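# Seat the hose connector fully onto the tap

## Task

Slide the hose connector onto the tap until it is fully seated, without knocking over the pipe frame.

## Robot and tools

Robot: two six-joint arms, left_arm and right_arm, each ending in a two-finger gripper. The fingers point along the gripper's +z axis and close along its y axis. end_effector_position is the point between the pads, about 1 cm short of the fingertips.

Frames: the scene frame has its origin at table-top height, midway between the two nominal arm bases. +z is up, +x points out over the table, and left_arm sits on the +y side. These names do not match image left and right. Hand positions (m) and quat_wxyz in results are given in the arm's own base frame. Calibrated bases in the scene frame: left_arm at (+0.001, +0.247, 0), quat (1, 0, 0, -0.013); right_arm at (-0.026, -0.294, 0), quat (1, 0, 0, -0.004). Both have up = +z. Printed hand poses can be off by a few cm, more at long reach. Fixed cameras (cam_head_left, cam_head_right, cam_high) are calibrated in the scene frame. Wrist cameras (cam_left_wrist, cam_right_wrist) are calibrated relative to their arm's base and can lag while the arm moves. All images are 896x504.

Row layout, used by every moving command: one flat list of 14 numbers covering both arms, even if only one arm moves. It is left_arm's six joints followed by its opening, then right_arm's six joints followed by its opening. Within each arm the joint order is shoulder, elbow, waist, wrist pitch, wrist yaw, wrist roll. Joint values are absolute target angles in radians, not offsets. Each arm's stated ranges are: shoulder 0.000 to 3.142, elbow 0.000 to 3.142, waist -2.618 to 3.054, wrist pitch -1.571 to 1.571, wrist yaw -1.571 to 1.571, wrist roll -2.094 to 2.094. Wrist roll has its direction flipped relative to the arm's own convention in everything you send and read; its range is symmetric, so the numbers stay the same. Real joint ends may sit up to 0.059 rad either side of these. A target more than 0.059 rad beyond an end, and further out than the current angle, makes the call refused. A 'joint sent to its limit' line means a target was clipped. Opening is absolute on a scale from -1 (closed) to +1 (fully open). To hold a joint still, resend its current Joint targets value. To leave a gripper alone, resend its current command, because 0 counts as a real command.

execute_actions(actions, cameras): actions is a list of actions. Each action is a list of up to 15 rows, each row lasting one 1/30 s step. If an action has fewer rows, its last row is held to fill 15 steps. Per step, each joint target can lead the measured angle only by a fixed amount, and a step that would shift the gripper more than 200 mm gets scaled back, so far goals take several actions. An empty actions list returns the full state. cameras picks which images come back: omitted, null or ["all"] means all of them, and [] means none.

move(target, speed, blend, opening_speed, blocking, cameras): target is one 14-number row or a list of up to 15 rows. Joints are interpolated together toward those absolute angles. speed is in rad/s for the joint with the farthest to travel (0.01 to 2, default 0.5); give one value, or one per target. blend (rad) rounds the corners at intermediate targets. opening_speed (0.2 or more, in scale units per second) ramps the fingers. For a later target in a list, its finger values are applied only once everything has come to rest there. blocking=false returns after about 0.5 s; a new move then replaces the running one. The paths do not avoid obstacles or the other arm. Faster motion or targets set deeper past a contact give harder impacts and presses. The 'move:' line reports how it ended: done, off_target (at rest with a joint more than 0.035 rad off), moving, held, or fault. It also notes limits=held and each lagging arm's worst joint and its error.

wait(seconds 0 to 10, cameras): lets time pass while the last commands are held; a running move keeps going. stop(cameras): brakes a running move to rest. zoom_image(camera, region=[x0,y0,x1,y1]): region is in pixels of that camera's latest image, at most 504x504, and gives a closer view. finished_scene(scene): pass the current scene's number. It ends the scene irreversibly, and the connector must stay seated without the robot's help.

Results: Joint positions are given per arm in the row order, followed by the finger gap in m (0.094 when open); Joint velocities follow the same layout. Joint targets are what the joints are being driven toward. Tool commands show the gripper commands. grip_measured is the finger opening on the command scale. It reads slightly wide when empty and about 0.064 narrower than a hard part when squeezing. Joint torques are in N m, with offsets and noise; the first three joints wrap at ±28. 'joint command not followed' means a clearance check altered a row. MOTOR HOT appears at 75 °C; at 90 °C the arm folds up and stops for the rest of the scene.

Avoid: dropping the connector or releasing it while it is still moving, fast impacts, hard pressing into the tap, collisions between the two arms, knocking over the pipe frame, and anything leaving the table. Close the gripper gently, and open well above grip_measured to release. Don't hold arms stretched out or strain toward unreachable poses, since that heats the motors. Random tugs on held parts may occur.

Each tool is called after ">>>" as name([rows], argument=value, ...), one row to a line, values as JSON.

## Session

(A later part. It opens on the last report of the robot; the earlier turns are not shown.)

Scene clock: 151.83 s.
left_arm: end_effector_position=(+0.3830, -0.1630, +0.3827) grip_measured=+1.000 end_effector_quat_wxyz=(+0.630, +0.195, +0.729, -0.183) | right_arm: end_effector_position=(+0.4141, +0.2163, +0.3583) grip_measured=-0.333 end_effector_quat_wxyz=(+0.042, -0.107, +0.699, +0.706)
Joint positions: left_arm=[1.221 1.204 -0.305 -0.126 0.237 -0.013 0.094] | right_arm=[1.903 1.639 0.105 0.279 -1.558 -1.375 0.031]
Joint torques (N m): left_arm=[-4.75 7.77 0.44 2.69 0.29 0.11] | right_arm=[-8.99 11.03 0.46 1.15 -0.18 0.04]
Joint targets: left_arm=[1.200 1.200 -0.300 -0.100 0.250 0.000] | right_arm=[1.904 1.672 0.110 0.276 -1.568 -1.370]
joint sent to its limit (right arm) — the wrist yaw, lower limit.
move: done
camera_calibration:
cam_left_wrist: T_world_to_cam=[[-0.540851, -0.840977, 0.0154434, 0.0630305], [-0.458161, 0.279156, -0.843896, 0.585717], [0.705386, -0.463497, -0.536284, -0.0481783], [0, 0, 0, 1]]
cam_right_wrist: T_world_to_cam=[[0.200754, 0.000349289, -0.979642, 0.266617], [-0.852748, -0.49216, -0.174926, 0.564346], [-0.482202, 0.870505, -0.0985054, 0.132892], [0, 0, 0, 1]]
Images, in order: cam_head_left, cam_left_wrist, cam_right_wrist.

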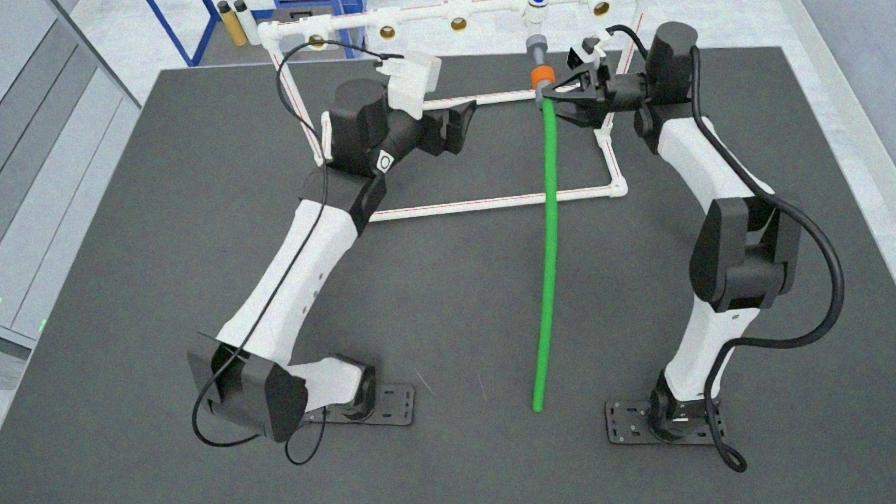

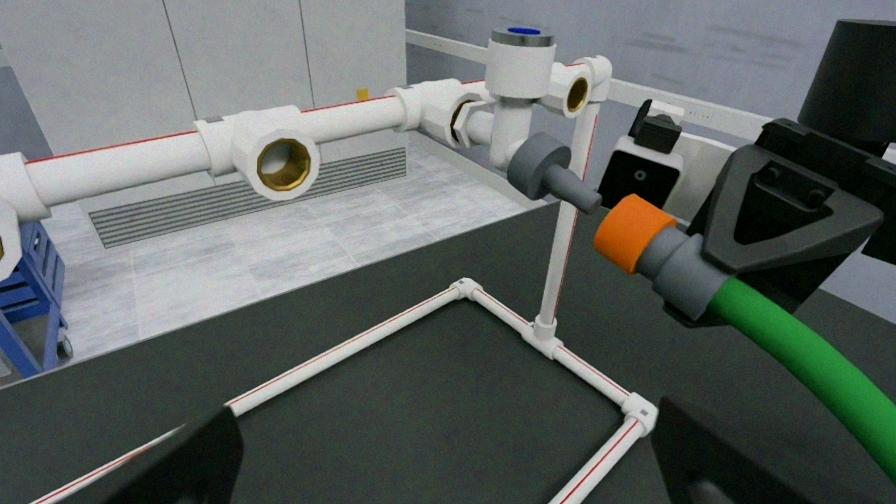

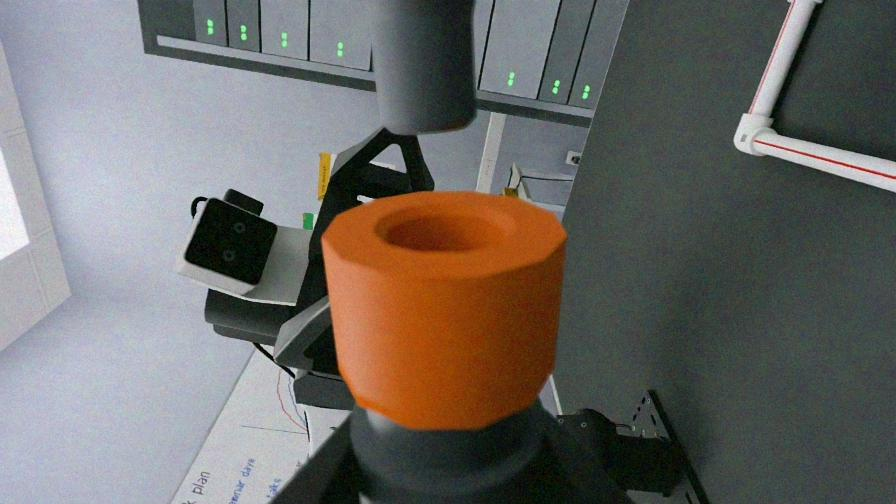

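>>> zoom_image(camera="cam_head_left", region=[510, 25, 580, 110])

>>> execute_actions(actions=[], cameras=["cam_head_right"])

>>> zoom_image(camera="cam_head_right", region=[500, 20, 570, 105])

Scaled by 5.929 from the camera's 896x504 image, which has a finer 1280x720 frame.

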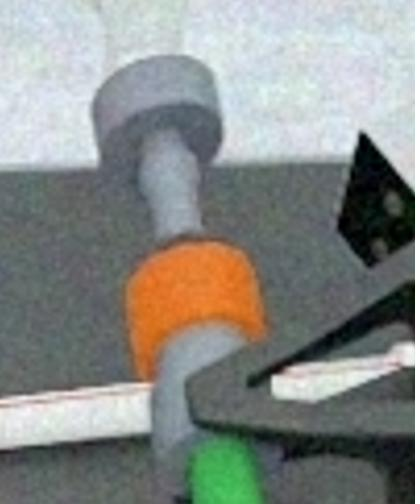

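Scene clock: 158.17 s.
left_arm: end_effector_position=(+0.3829, -0.1630, +0.3827) grip_measured=+1.000 end_effector_quat_wxyz=(+0.630, +0.195, +0.729, -0.183) | right_arm: end_effector_position=(+0.4141, +0.2163, +0.3583) grip_measured=-0.333 end_effector_quat_wxyz=(+0.042, -0.107, +0.699, +0.706)
Joint names: [shoulder, elbow, waist, wrist pitch, wrist yaw, wrist roll]
Joint positions: left_arm=[1.221 1.204 -0.305 -0.126 0.238 -0.013 0.094] | right_arm=[1.903 1.639 0.105 0.279 -1.558 -1.375 0.031]
Joint velocities: within noise
Joint torques (N m): left_arm=[-4.78 7.8 0.42 2.68 0.28 0.09] | right_arm=[-8.98 11.08 0.47 1.16 -0.19 0.03]
Heat: left arm: 55 °C; right arm: 58 °C.
Joint targets: left_arm=[1.200 1.200 -0.300 -0.100 0.250 0.000] | right_arm=[1.904 1.672 0.110 0.276 -1.568 -1.370]
Tool commands: left_gripper/opening=+1.0 right_gripper/opening=-0.45
Images, in order (width x height): cam_head_right 896x504.

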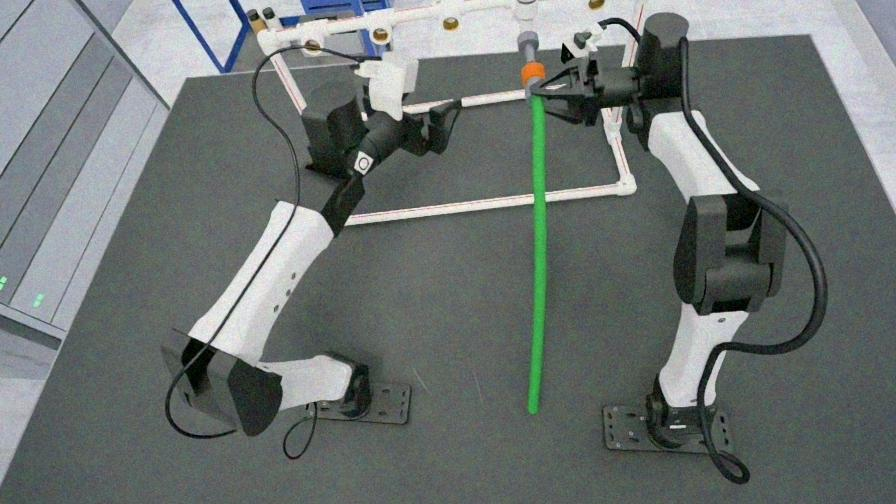

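Scaled by 5.929 from the camera's 896x504 image, which has a finer 1280x720 frame.

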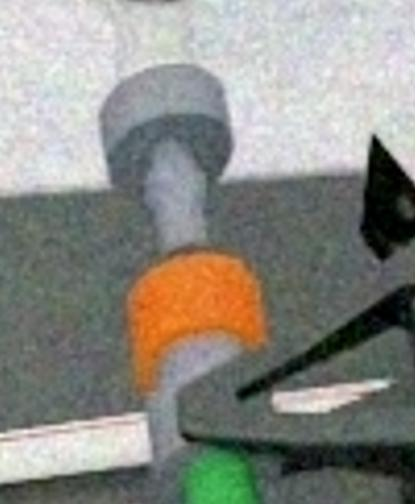

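>>> move(target=[1.2,1.2,-0.3,-0.1,0.25,0,1,1.912,1.6995,0.120,0.260,-1.511,-1.37,-0.45], speed=0.1, cameras=["cam_left_wrist","cam_right_wrist","cam_head_left"])

>>> zoom_image(camera="cam_head_left", region=[510, 25, 580, 110])

>>> zoom_image(camera="cam_left_wrist", region=[490, 100, 760, 320])

Scene clock: 165.47 s.
left_arm: end_effector_position=(+0.3829, -0.1630, +0.3827) grip_measured=+1.000 end_effector_quat_wxyz=(+0.630, +0.195, +0.729, -0.183) | right_arm: end_effector_position=(+0.4199, +0.2206, +0.3634) grip_measured=-0.333 end_effector_quat_wxyz=(+0.054, -0.099, +0.700, +0.705)
Joint positions: left_arm=[1.221 1.204 -0.305 -0.126 0.238 -0.013 0.094] | right_arm=[1.909 1.666 0.113 0.263 -1.522 -1.375 0.031]
Joint torques (N m): left_arm=[-4.75 7.77 0.42 2.69 0.28 0.1] | right_arm=[-8.95 11.14 0.57 1.18 0.08 0.03]
Joint targets: left_arm=[1.200 1.200 -0.300 -0.100 0.250 0.000] | right_arm=[1.912 1.699 0.120 0.260 -1.511 -1.370]
move: done
camera_calibration:
cam_left_wrist: T_world_to_cam=[[-0.541168, -0.840772, 0.0154961, 0.0630997], [-0.458069, 0.279285, -0.843903, 0.585708], [0.705202, -0.463791, -0.536272, -0.0481618], [0, 0, 0, 1]]
cam_right_wrist: T_world_to_cam=[[0.205841, -0.00383721, -0.978578, 0.268887], [-0.86447, -0.469352, -0.179998, 0.574017], [-0.458607, 0.883003, -0.099929, 0.120276], [0, 0, 0, 1]]
Images, in order: cam_head_left, cam_left_wrist, cam_right_wrist.

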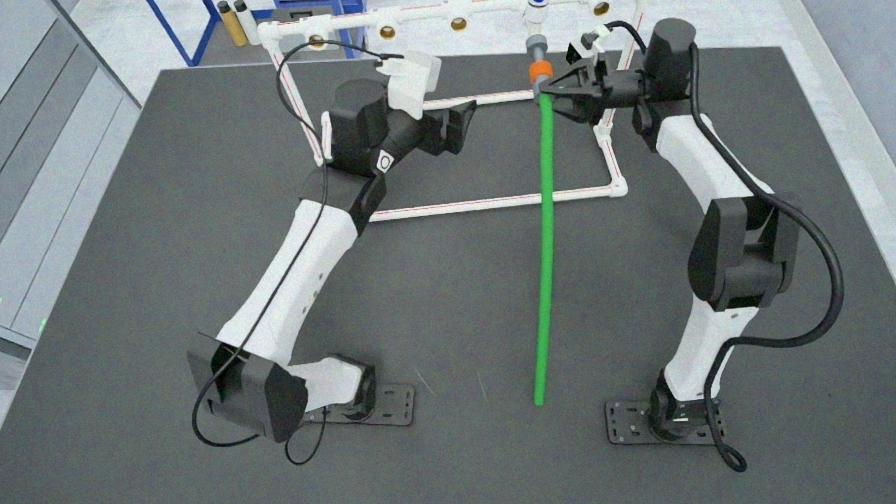

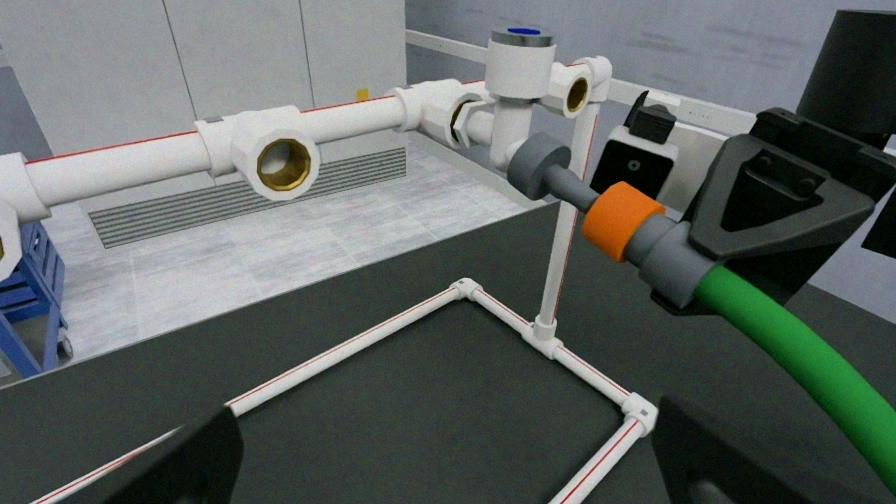

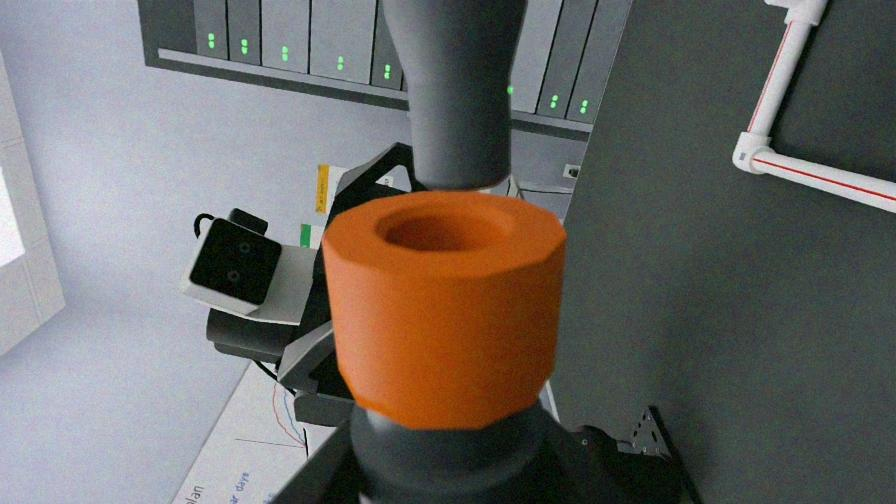

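Scaled by 5.929 from the camera's 896x504 image, which has a finer 1280x720 frame.

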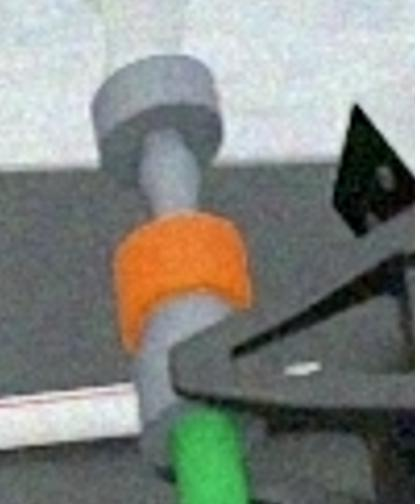

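Scaled by 1.867 from the camera's 896x504 image, which has a finer 1280x720 frame.

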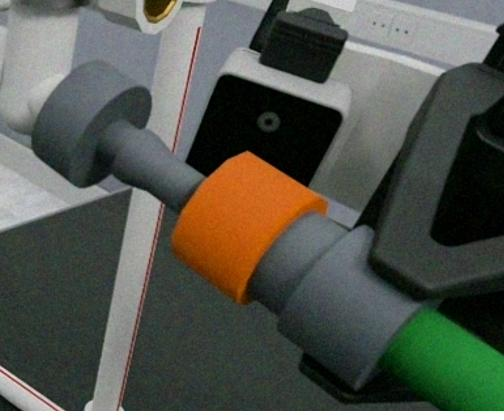

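>>> move(target=[1.2,1.2,-0.3,-0.1,0.25,0,1,1.912,1.6875,0.121,0.266,-1.511,-1.37,-0.45], speed=0.1, cameras=["cam_right_wrist","cam_head_left"])

>>> zoom_image(camera="cam_head_left", region=[510, 25, 580, 110])

Scene clock: 173.57 s.
left_arm: end_effector_position=(+0.3829, -0.1630, +0.3827) grip_measured=+1.000 end_effector_quat_wxyz=(+0.630, +0.195, +0.729, -0.183) | right_arm: end_effector_position=(+0.4201, +0.2206, +0.3635) grip_measured=-0.333 end_effector_quat_wxyz=(+0.054, -0.099, +0.700, +0.705)
Joint positions: left_arm=[1.221 1.204 -0.305 -0.126 0.238 -0.013 0.094] | right_arm=[1.909 1.666 0.113 0.263 -1.521 -1.375 0.031]
Joint torques (N m): left_arm=[-4.72 7.69 0.36 2.69 0.27 0.11] | right_arm=[-8.95 9.91 0.66 1.22 0.07 0.04]
Joint targets: left_arm=[1.200 1.200 -0.300 -0.100 0.250 0.000] | right_arm=[1.912 1.688 0.121 0.266 -1.511 -1.370]
move: done
camera_calibration:
cam_right_wrist: T_world_to_cam=[[0.205463, -0.00409245, -0.978656, 0.269157], [-0.865076, -0.468366, -0.179659, 0.574119], [-0.457635, 0.883525, -0.0997721, 0.119782], [0, 0, 0, 1]]
Images, in order: cam_head_left, cam_right_wrist.

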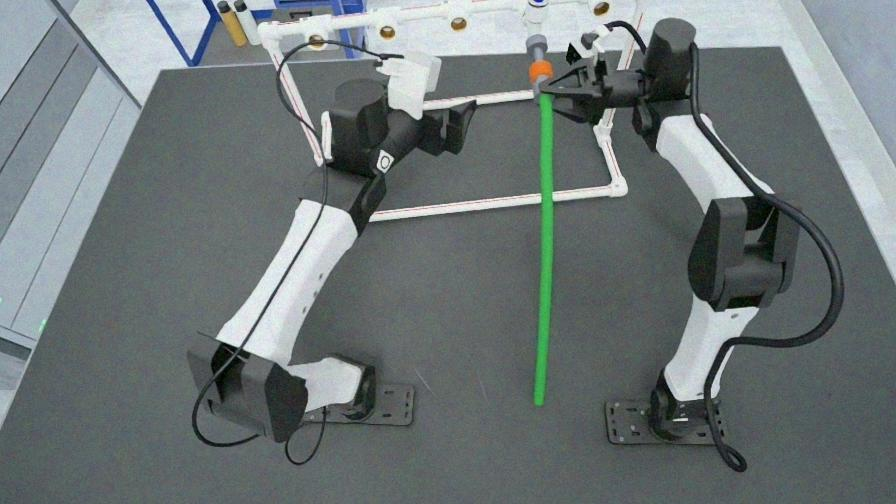

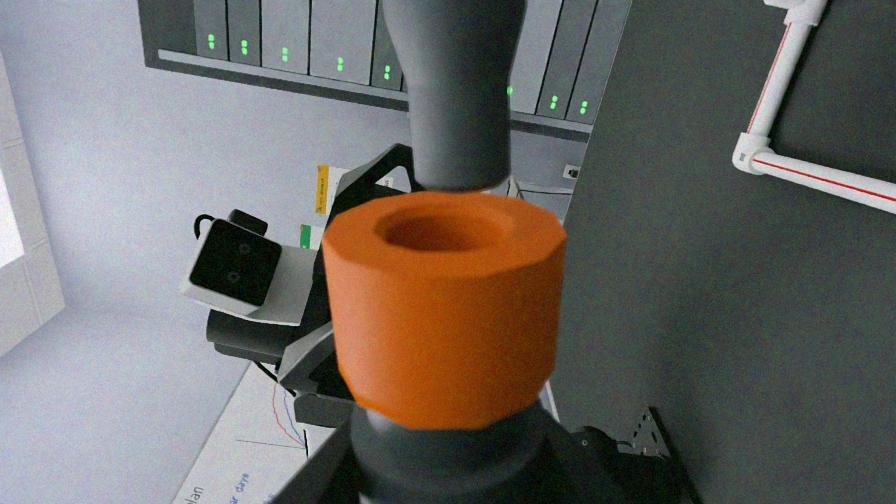

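Scaled by 5.929 from the camera's 896x504 image, which has a finer 1280x720 frame.

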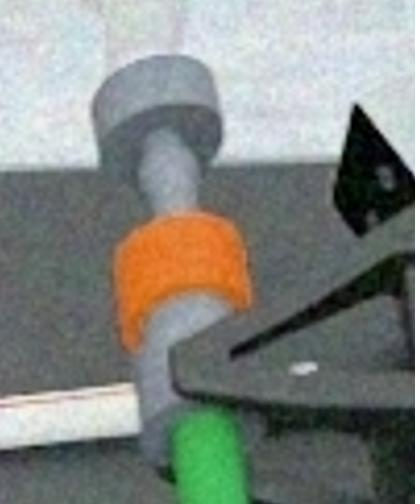

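>>> move([
  [1.2,1.2,-0.3,-0.1,0.25,0,1,1.912,1.625,0.123,0.266,-1.511,-1.37,-0.45],
  [1.2,1.2,-0.3,-0.1,0.25,0,1,1.914,1.6870,0.123,0.266,-1.511,-1.37,-0.45],
], speed=0.15, cameras=["cam_right_wrist","cam_head_left"])

>>> zoom_image(camera="cam_head_left", region=[510, 25, 580, 110])

Scene clock: 177.20 s.
left_arm: end_effector_position=(+0.3829, -0.1630, +0.3828) grip_measured=+1.000 end_effector_quat_wxyz=(+0.630, +0.195, +0.729, -0.183) | right_arm: end_effector_position=(+0.4213, +0.2214, +0.3592) grip_measured=-0.333 end_effector_quat_wxyz=(+0.051, -0.093, +0.701, +0.705)
Joint positions: left_arm=[1.221 1.204 -0.305 -0.126 0.238 -0.013 0.094] | right_arm=[1.911 1.657 0.115 0.262 -1.516 -1.374 0.031]
Joint torques (N m): left_arm=[-4.71 7.77 0.46 2.69 0.28 0.11] | right_arm=[-9.02 10.85 0.7 1.26 -0.01 0.03]
Joint targets: left_arm=[1.200 1.200 -0.300 -0.100 0.250 0.000] | right_arm=[1.914 1.687 0.123 0.266 -1.511 -1.370]
move: done
camera_calibration:
cam_right_wrist: T_world_to_cam=[[0.19355, -0.00623595, -0.981071, 0.271055], [-0.869146, -0.46496, -0.168514, 0.571697], [-0.455108, 0.88531, -0.0954132, 0.116197], [0, 0, 0, 1]]
Images, in order: cam_head_left, cam_right_wrist.

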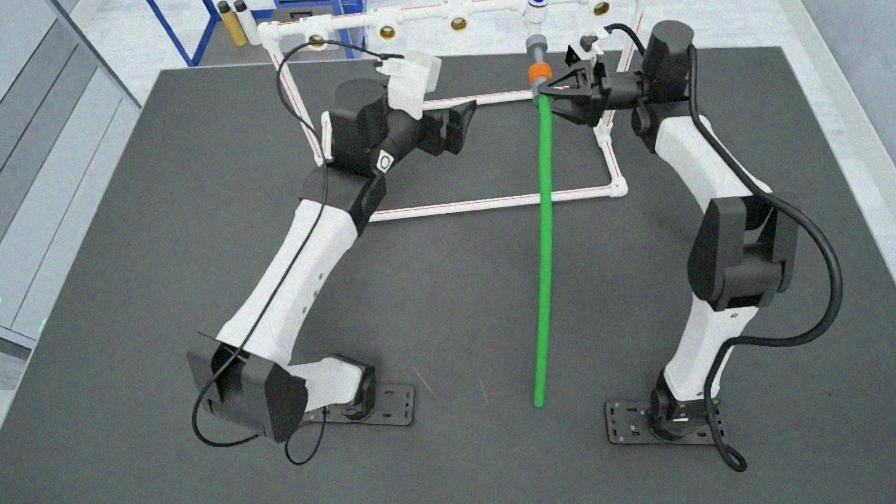

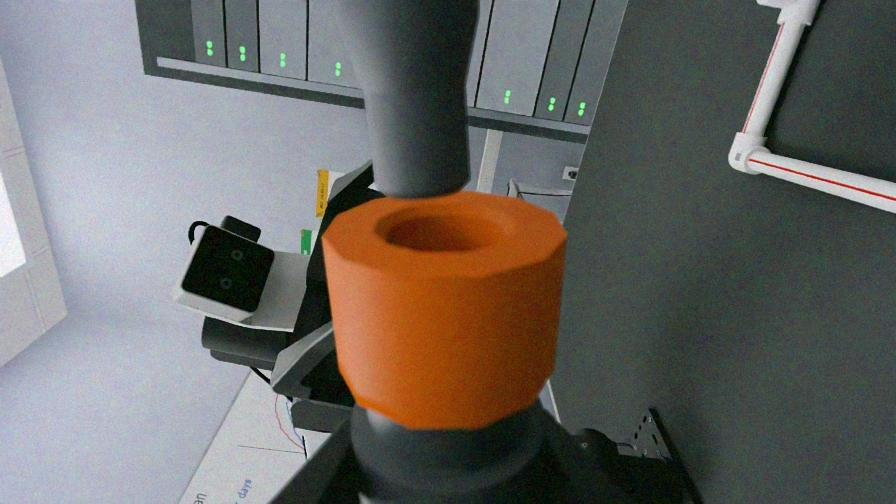

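Scaled by 5.929 from the camera's 896x504 image, which has a finer 1280x720 frame.

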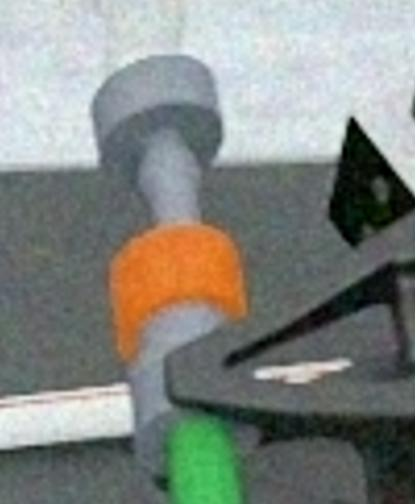

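>>> move(target=[1.2,1.2,-0.3,-0.1,0.25,0,1,1.914,1.692,0.123,0.266,-1.511,-1.325,-0.45], speed=0.15, cameras=["cam_right_wrist","cam_left_wrist"])

>>> zoom_image(camera="cam_left_wrist", region=[490, 100, 760, 320])

Scene clock: 181.37 s.
left_arm: end_effector_position=(+0.3829, -0.1630, +0.3828) grip_measured=+1.000 end_effector_quat_wxyz=(+0.630, +0.195, +0.729, -0.183) | right_arm: end_effector_position=(+0.4213, +0.2214, +0.3592) grip_measured=-0.333 end_effector_quat_wxyz=(+0.065, -0.107, +0.699, +0.704)
Joint positions: left_arm=[1.221 1.204 -0.305 -0.126 0.238 -0.013 0.094] | right_arm=[1.911 1.657 0.115 0.262 -1.516 -1.333 0.031]
Joint torques (N m): left_arm=[-4.72 7.72 0.44 2.69 0.28 0.11] | right_arm=[-9.01 11.36 0.68 1.24 -0.01 0.07]
Joint targets: left_arm=[1.200 1.200 -0.300 -0.100 0.250 0.000] | right_arm=[1.914 1.692 0.123 0.266 -1.511 -1.325]
move: done
camera_calibration:
cam_left_wrist: T_world_to_cam=[[-0.541173, -0.84077, 0.0153955, 0.0631427], [-0.457762, 0.279188, -0.844102, 0.585734], [0.705397, -0.463853, -0.535962, -0.048327], [0, 0, 0, 1]]
cam_right_wrist: T_world_to_cam=[[0.233353, -0.00386106, -0.972384, 0.250641], [-0.861545, -0.464491, -0.204909, 0.581464], [-0.450873, 0.885569, -0.111717, 0.120212], [0, 0, 0, 1]]
Images, in order: cam_left_wrist, cam_right_wrist.

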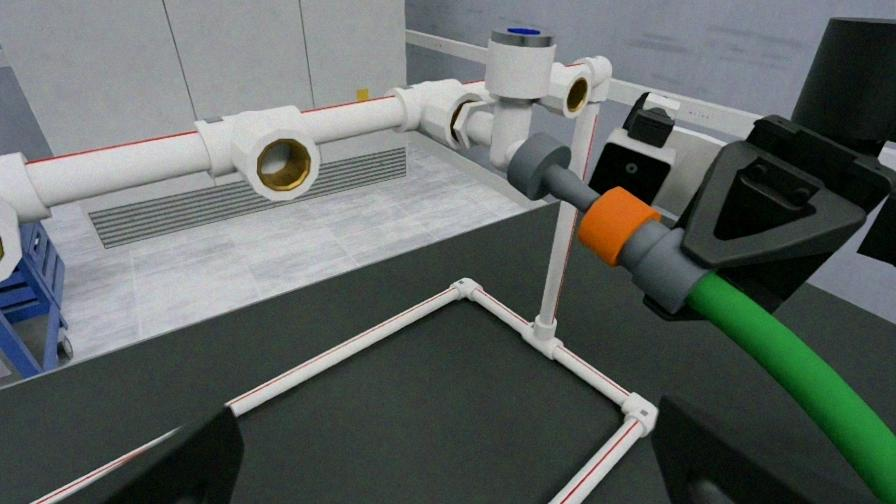

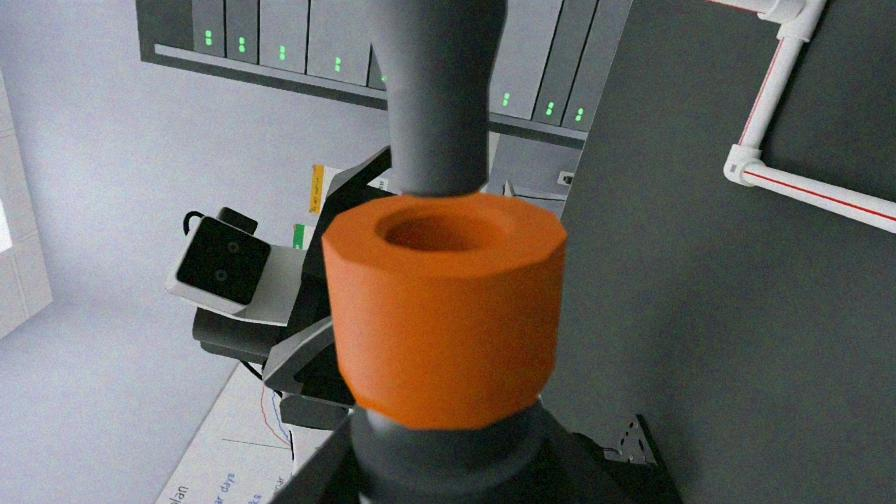

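Scaled by 1.867 from the camera's 896x504 image, which has a finer 1280x720 frame.

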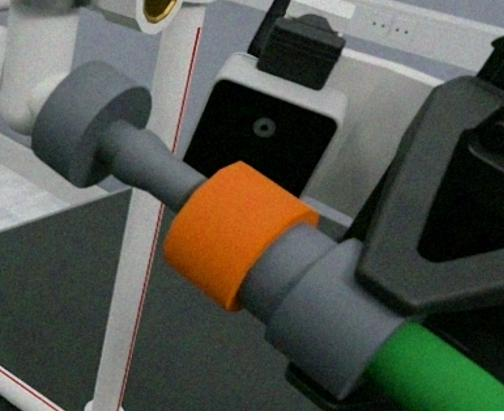

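>>> move(target=[1.2,1.2,-0.3,-0.1,0.25,0,1,1.978,1.786,0.121,0.231,-1.511,-1.325,-0.45], speed=0.08)

>>> zoom_image(camera="cam_left_wrist", region=[490, 100, 760, 320])

Scene clock: 185.83 s.
left_arm: end_effector_position=(+0.3829, -0.1630, +0.3828) grip_measured=+1.000 end_effector_quat_wxyz=(+0.630, +0.195, +0.729, -0.183) | right_arm: end_effector_position=(+0.4352, +0.2231, +0.3618) grip_measured=-0.333 end_effector_quat_wxyz=(+0.065, -0.113, +0.698, +0.704)
Joint positions: left_arm=[1.221 1.204 -0.305 -0.126 0.238 -0.013 0.094] | right_arm=[1.974 1.752 0.115 0.234 -1.524 -1.33 0.031]
Joint torques (N m): left_arm=[-4.77 7.69 0.42 2.69 0.28 0.09] | right_arm=[-9.36 11.18 0.51 1.18 0.1 0.04]
Joint targets: left_arm=[1.200 1.200 -0.300 -0.100 0.250 0.000] | right_arm=[1.978 1.786 0.121 0.231 -1.511 -1.325]
move: done
camera_calibration:
cam_left_wrist: T_world_to_cam=[[-0.541173, -0.84077, 0.0153955, 0.0631427], [-0.457762, 0.279188, -0.844102, 0.585734], [0.705397, -0.463853, -0.535962, -0.048327], [0, 0, 0, 1]]
cam_right_wrist: T_world_to_cam=[[0.24076, -0.00125022, -0.970584, 0.245468], [-0.856034, -0.471564, -0.211738, 0.596418], [-0.457427, 0.881831, -0.114604, 0.130021], [0, 0, 0, 1]]

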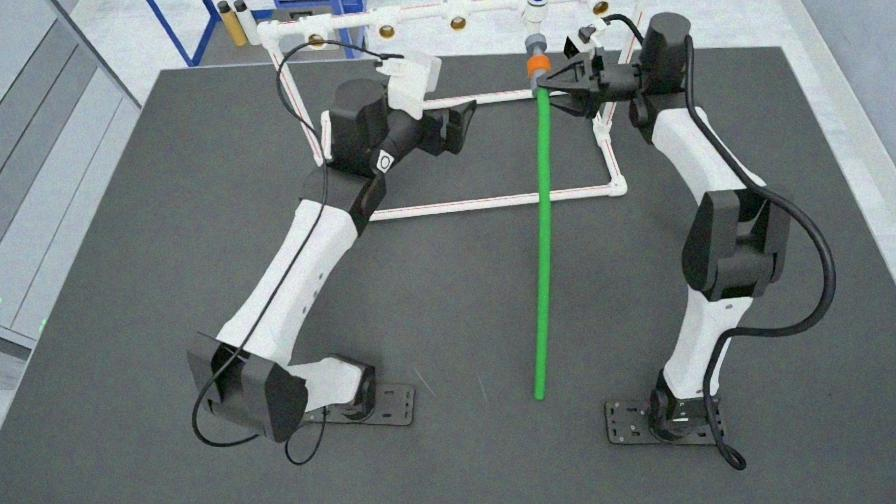

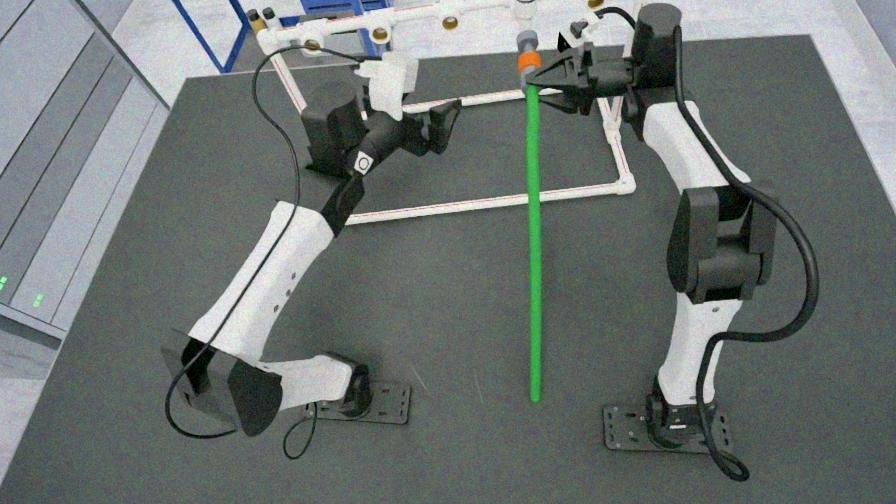

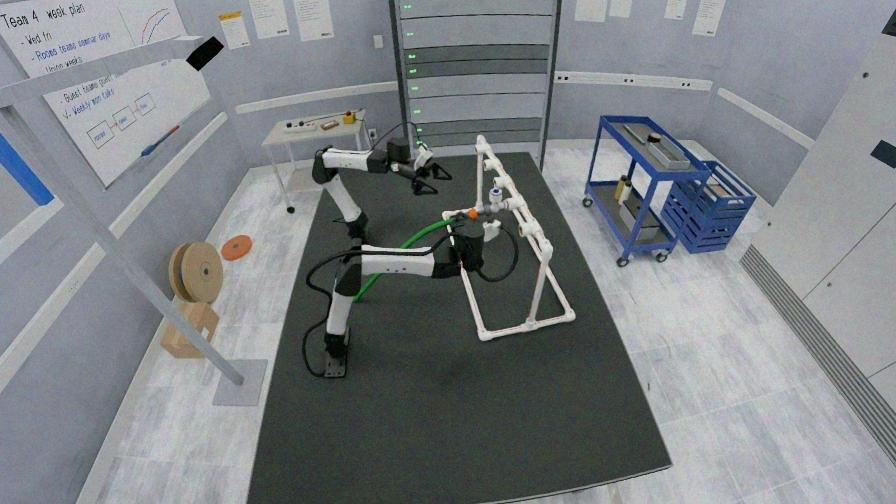

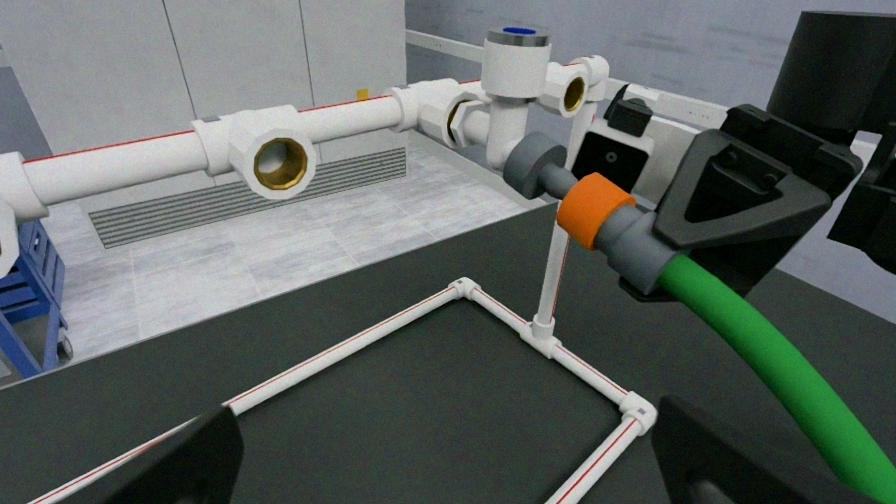

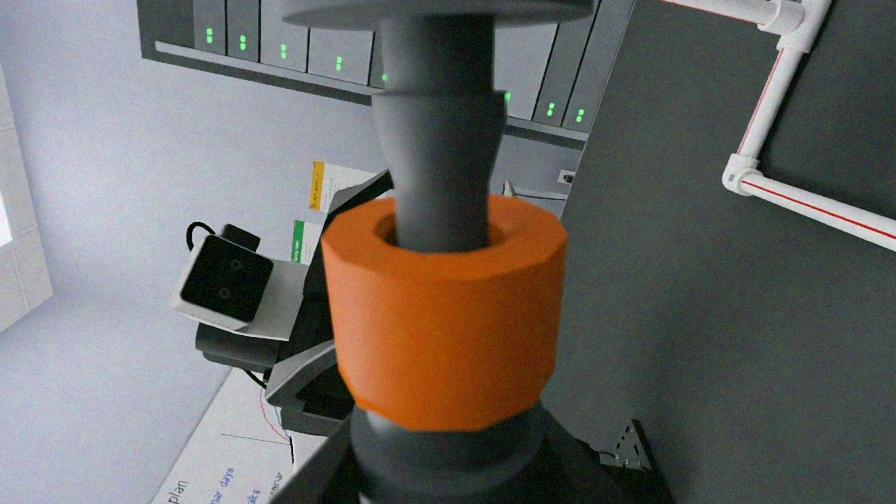

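Scaled by 1.867 from the camera's 896x504 image, which has a finer 1280x720 frame.

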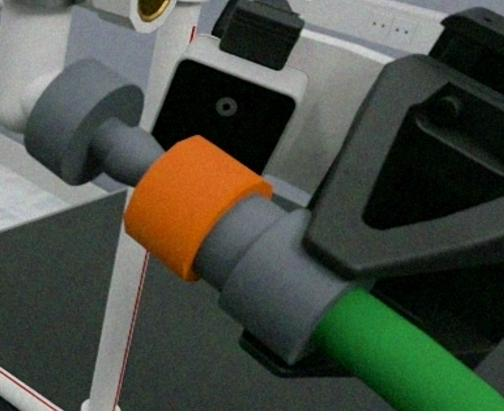

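>>> zoom_image(camera="cam_right_wrist", region=[310, 100, 580, 300])

>>> zoom_image(camera="cam_head_left", region=[510, 0, 580, 110])

Scaled by 1.867 from the camera's 896x504 image, which has a finer 1280x720 frame.

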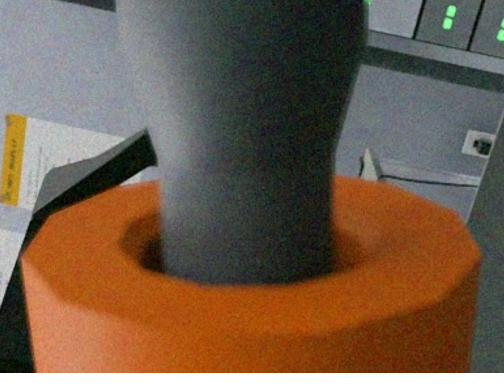

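Scaled by 4.582 from the camera's 896x504 image, which has a finer 1280x720 frame.

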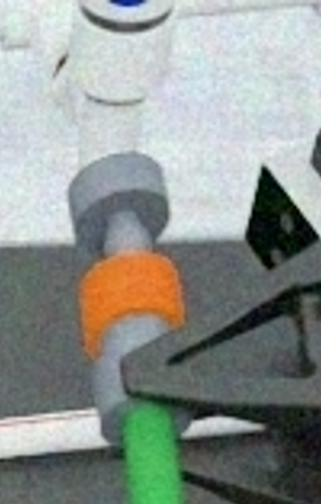

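>>> move(target=[1.2,1.2,-0.3,-0.1,0.25,0,1,2.028,1.869,0.113,0.203,-1.511,-1.325,-0.45], speed=0.08)

>>> zoom_image(camera="cam_right_wrist", region=[270, 0, 620, 300])

Scene clock: 194.37 s.
left_arm: end_effector_position=(+0.3829, -0.1630, +0.3828) grip_measured=+1.000 end_effector_quat_wxyz=(+0.630, +0.195, +0.729, -0.183) | right_arm: end_effector_position=(+0.4468, +0.2242, +0.3651) grip_measured=-0.333 end_effector_quat_wxyz=(+0.067, -0.114, +0.698, +0.704)
Joint positions: left_arm=[1.221 1.204 -0.305 -0.126 0.238 -0.013 0.094] | right_arm=[2.024 1.835 0.115 0.205 -1.524 -1.33 0.031]
Joint torques (N m): left_arm=[-4.72 7.75 0.39 2.67 0.28 0.1] | right_arm=[-9.68 11.19 -0.16 1.19 0.1 0.04]
Joint targets: left_arm=[1.200 1.200 -0.300 -0.100 0.250 0.000] | right_arm=[2.028 1.869 0.113 0.203 -1.511 -1.325]
move: done
camera_calibration:
cam_left_wrist: T_world_to_cam=[[-0.541173, -0.84077, 0.0153955, 0.0631427], [-0.457762, 0.279188, -0.844102, 0.585734], [0.705397, -0.463853, -0.535962, -0.048327], [0, 0, 0, 1]]
cam_right_wrist: T_world_to_cam=[[0.244805, -0.000894197, -0.969572, 0.243624], [-0.855323, -0.471138, -0.215524, 0.608498], [-0.45661, 0.882059, -0.116102, 0.134788], [0, 0, 0, 1]]

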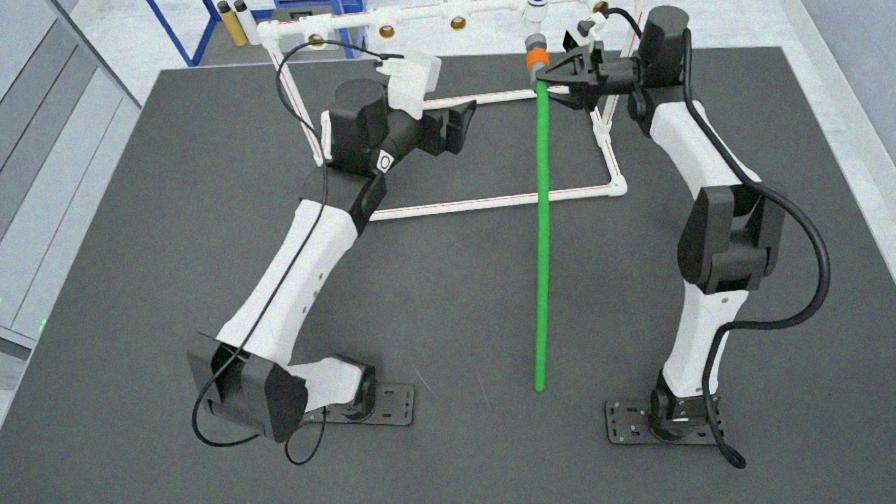

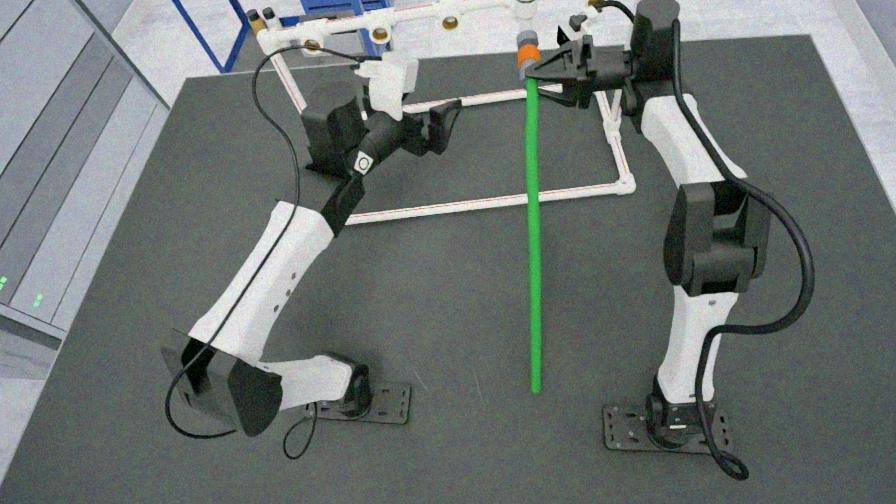

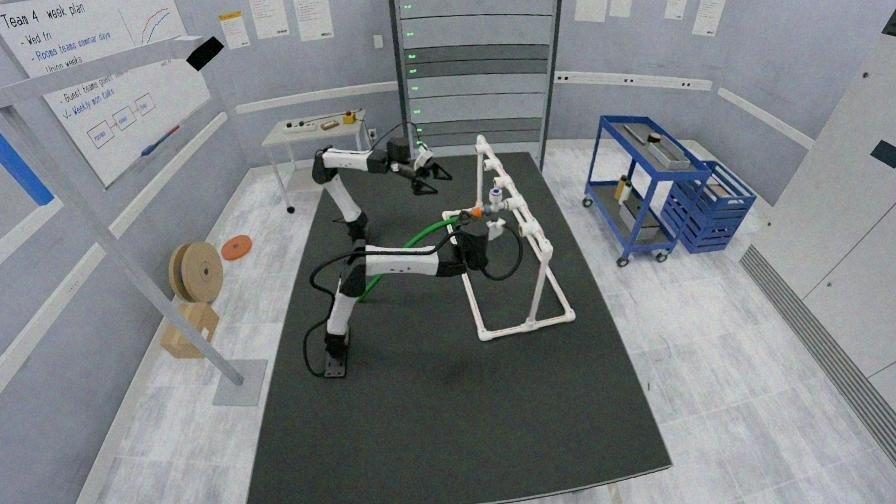

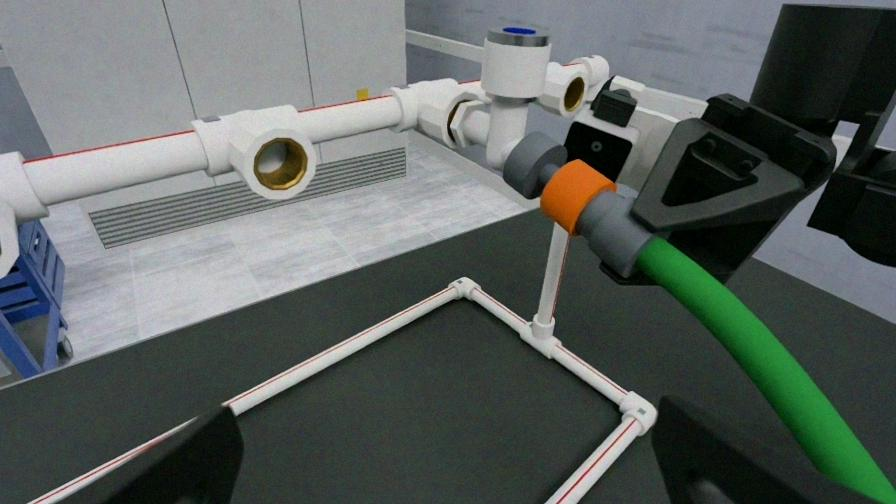

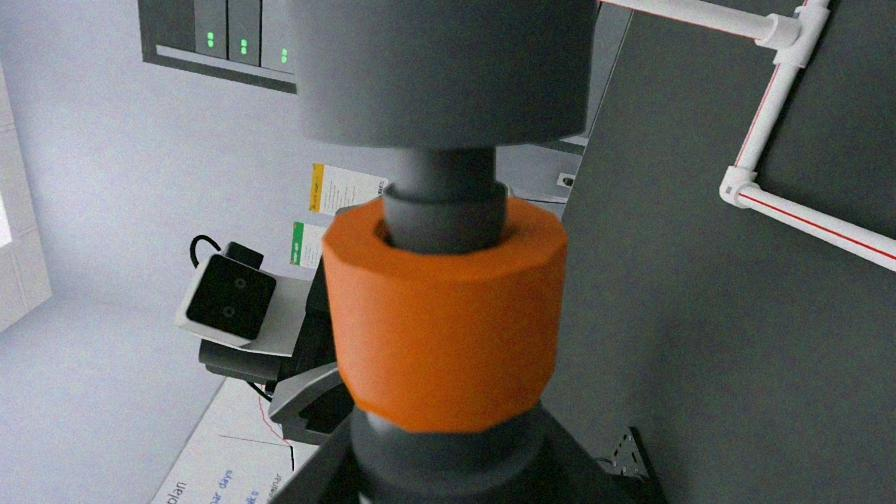

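Scaled by 1.440 from the camera's 896x504 image, which has a finer 1280x720 frame.

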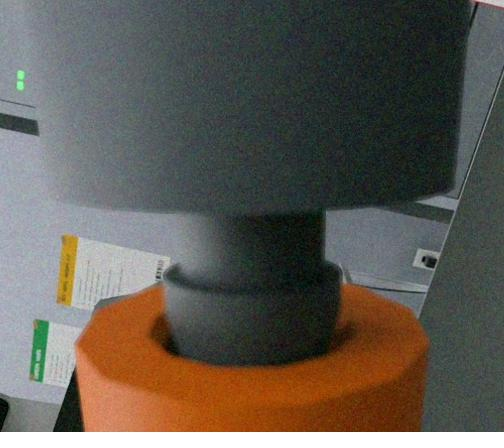

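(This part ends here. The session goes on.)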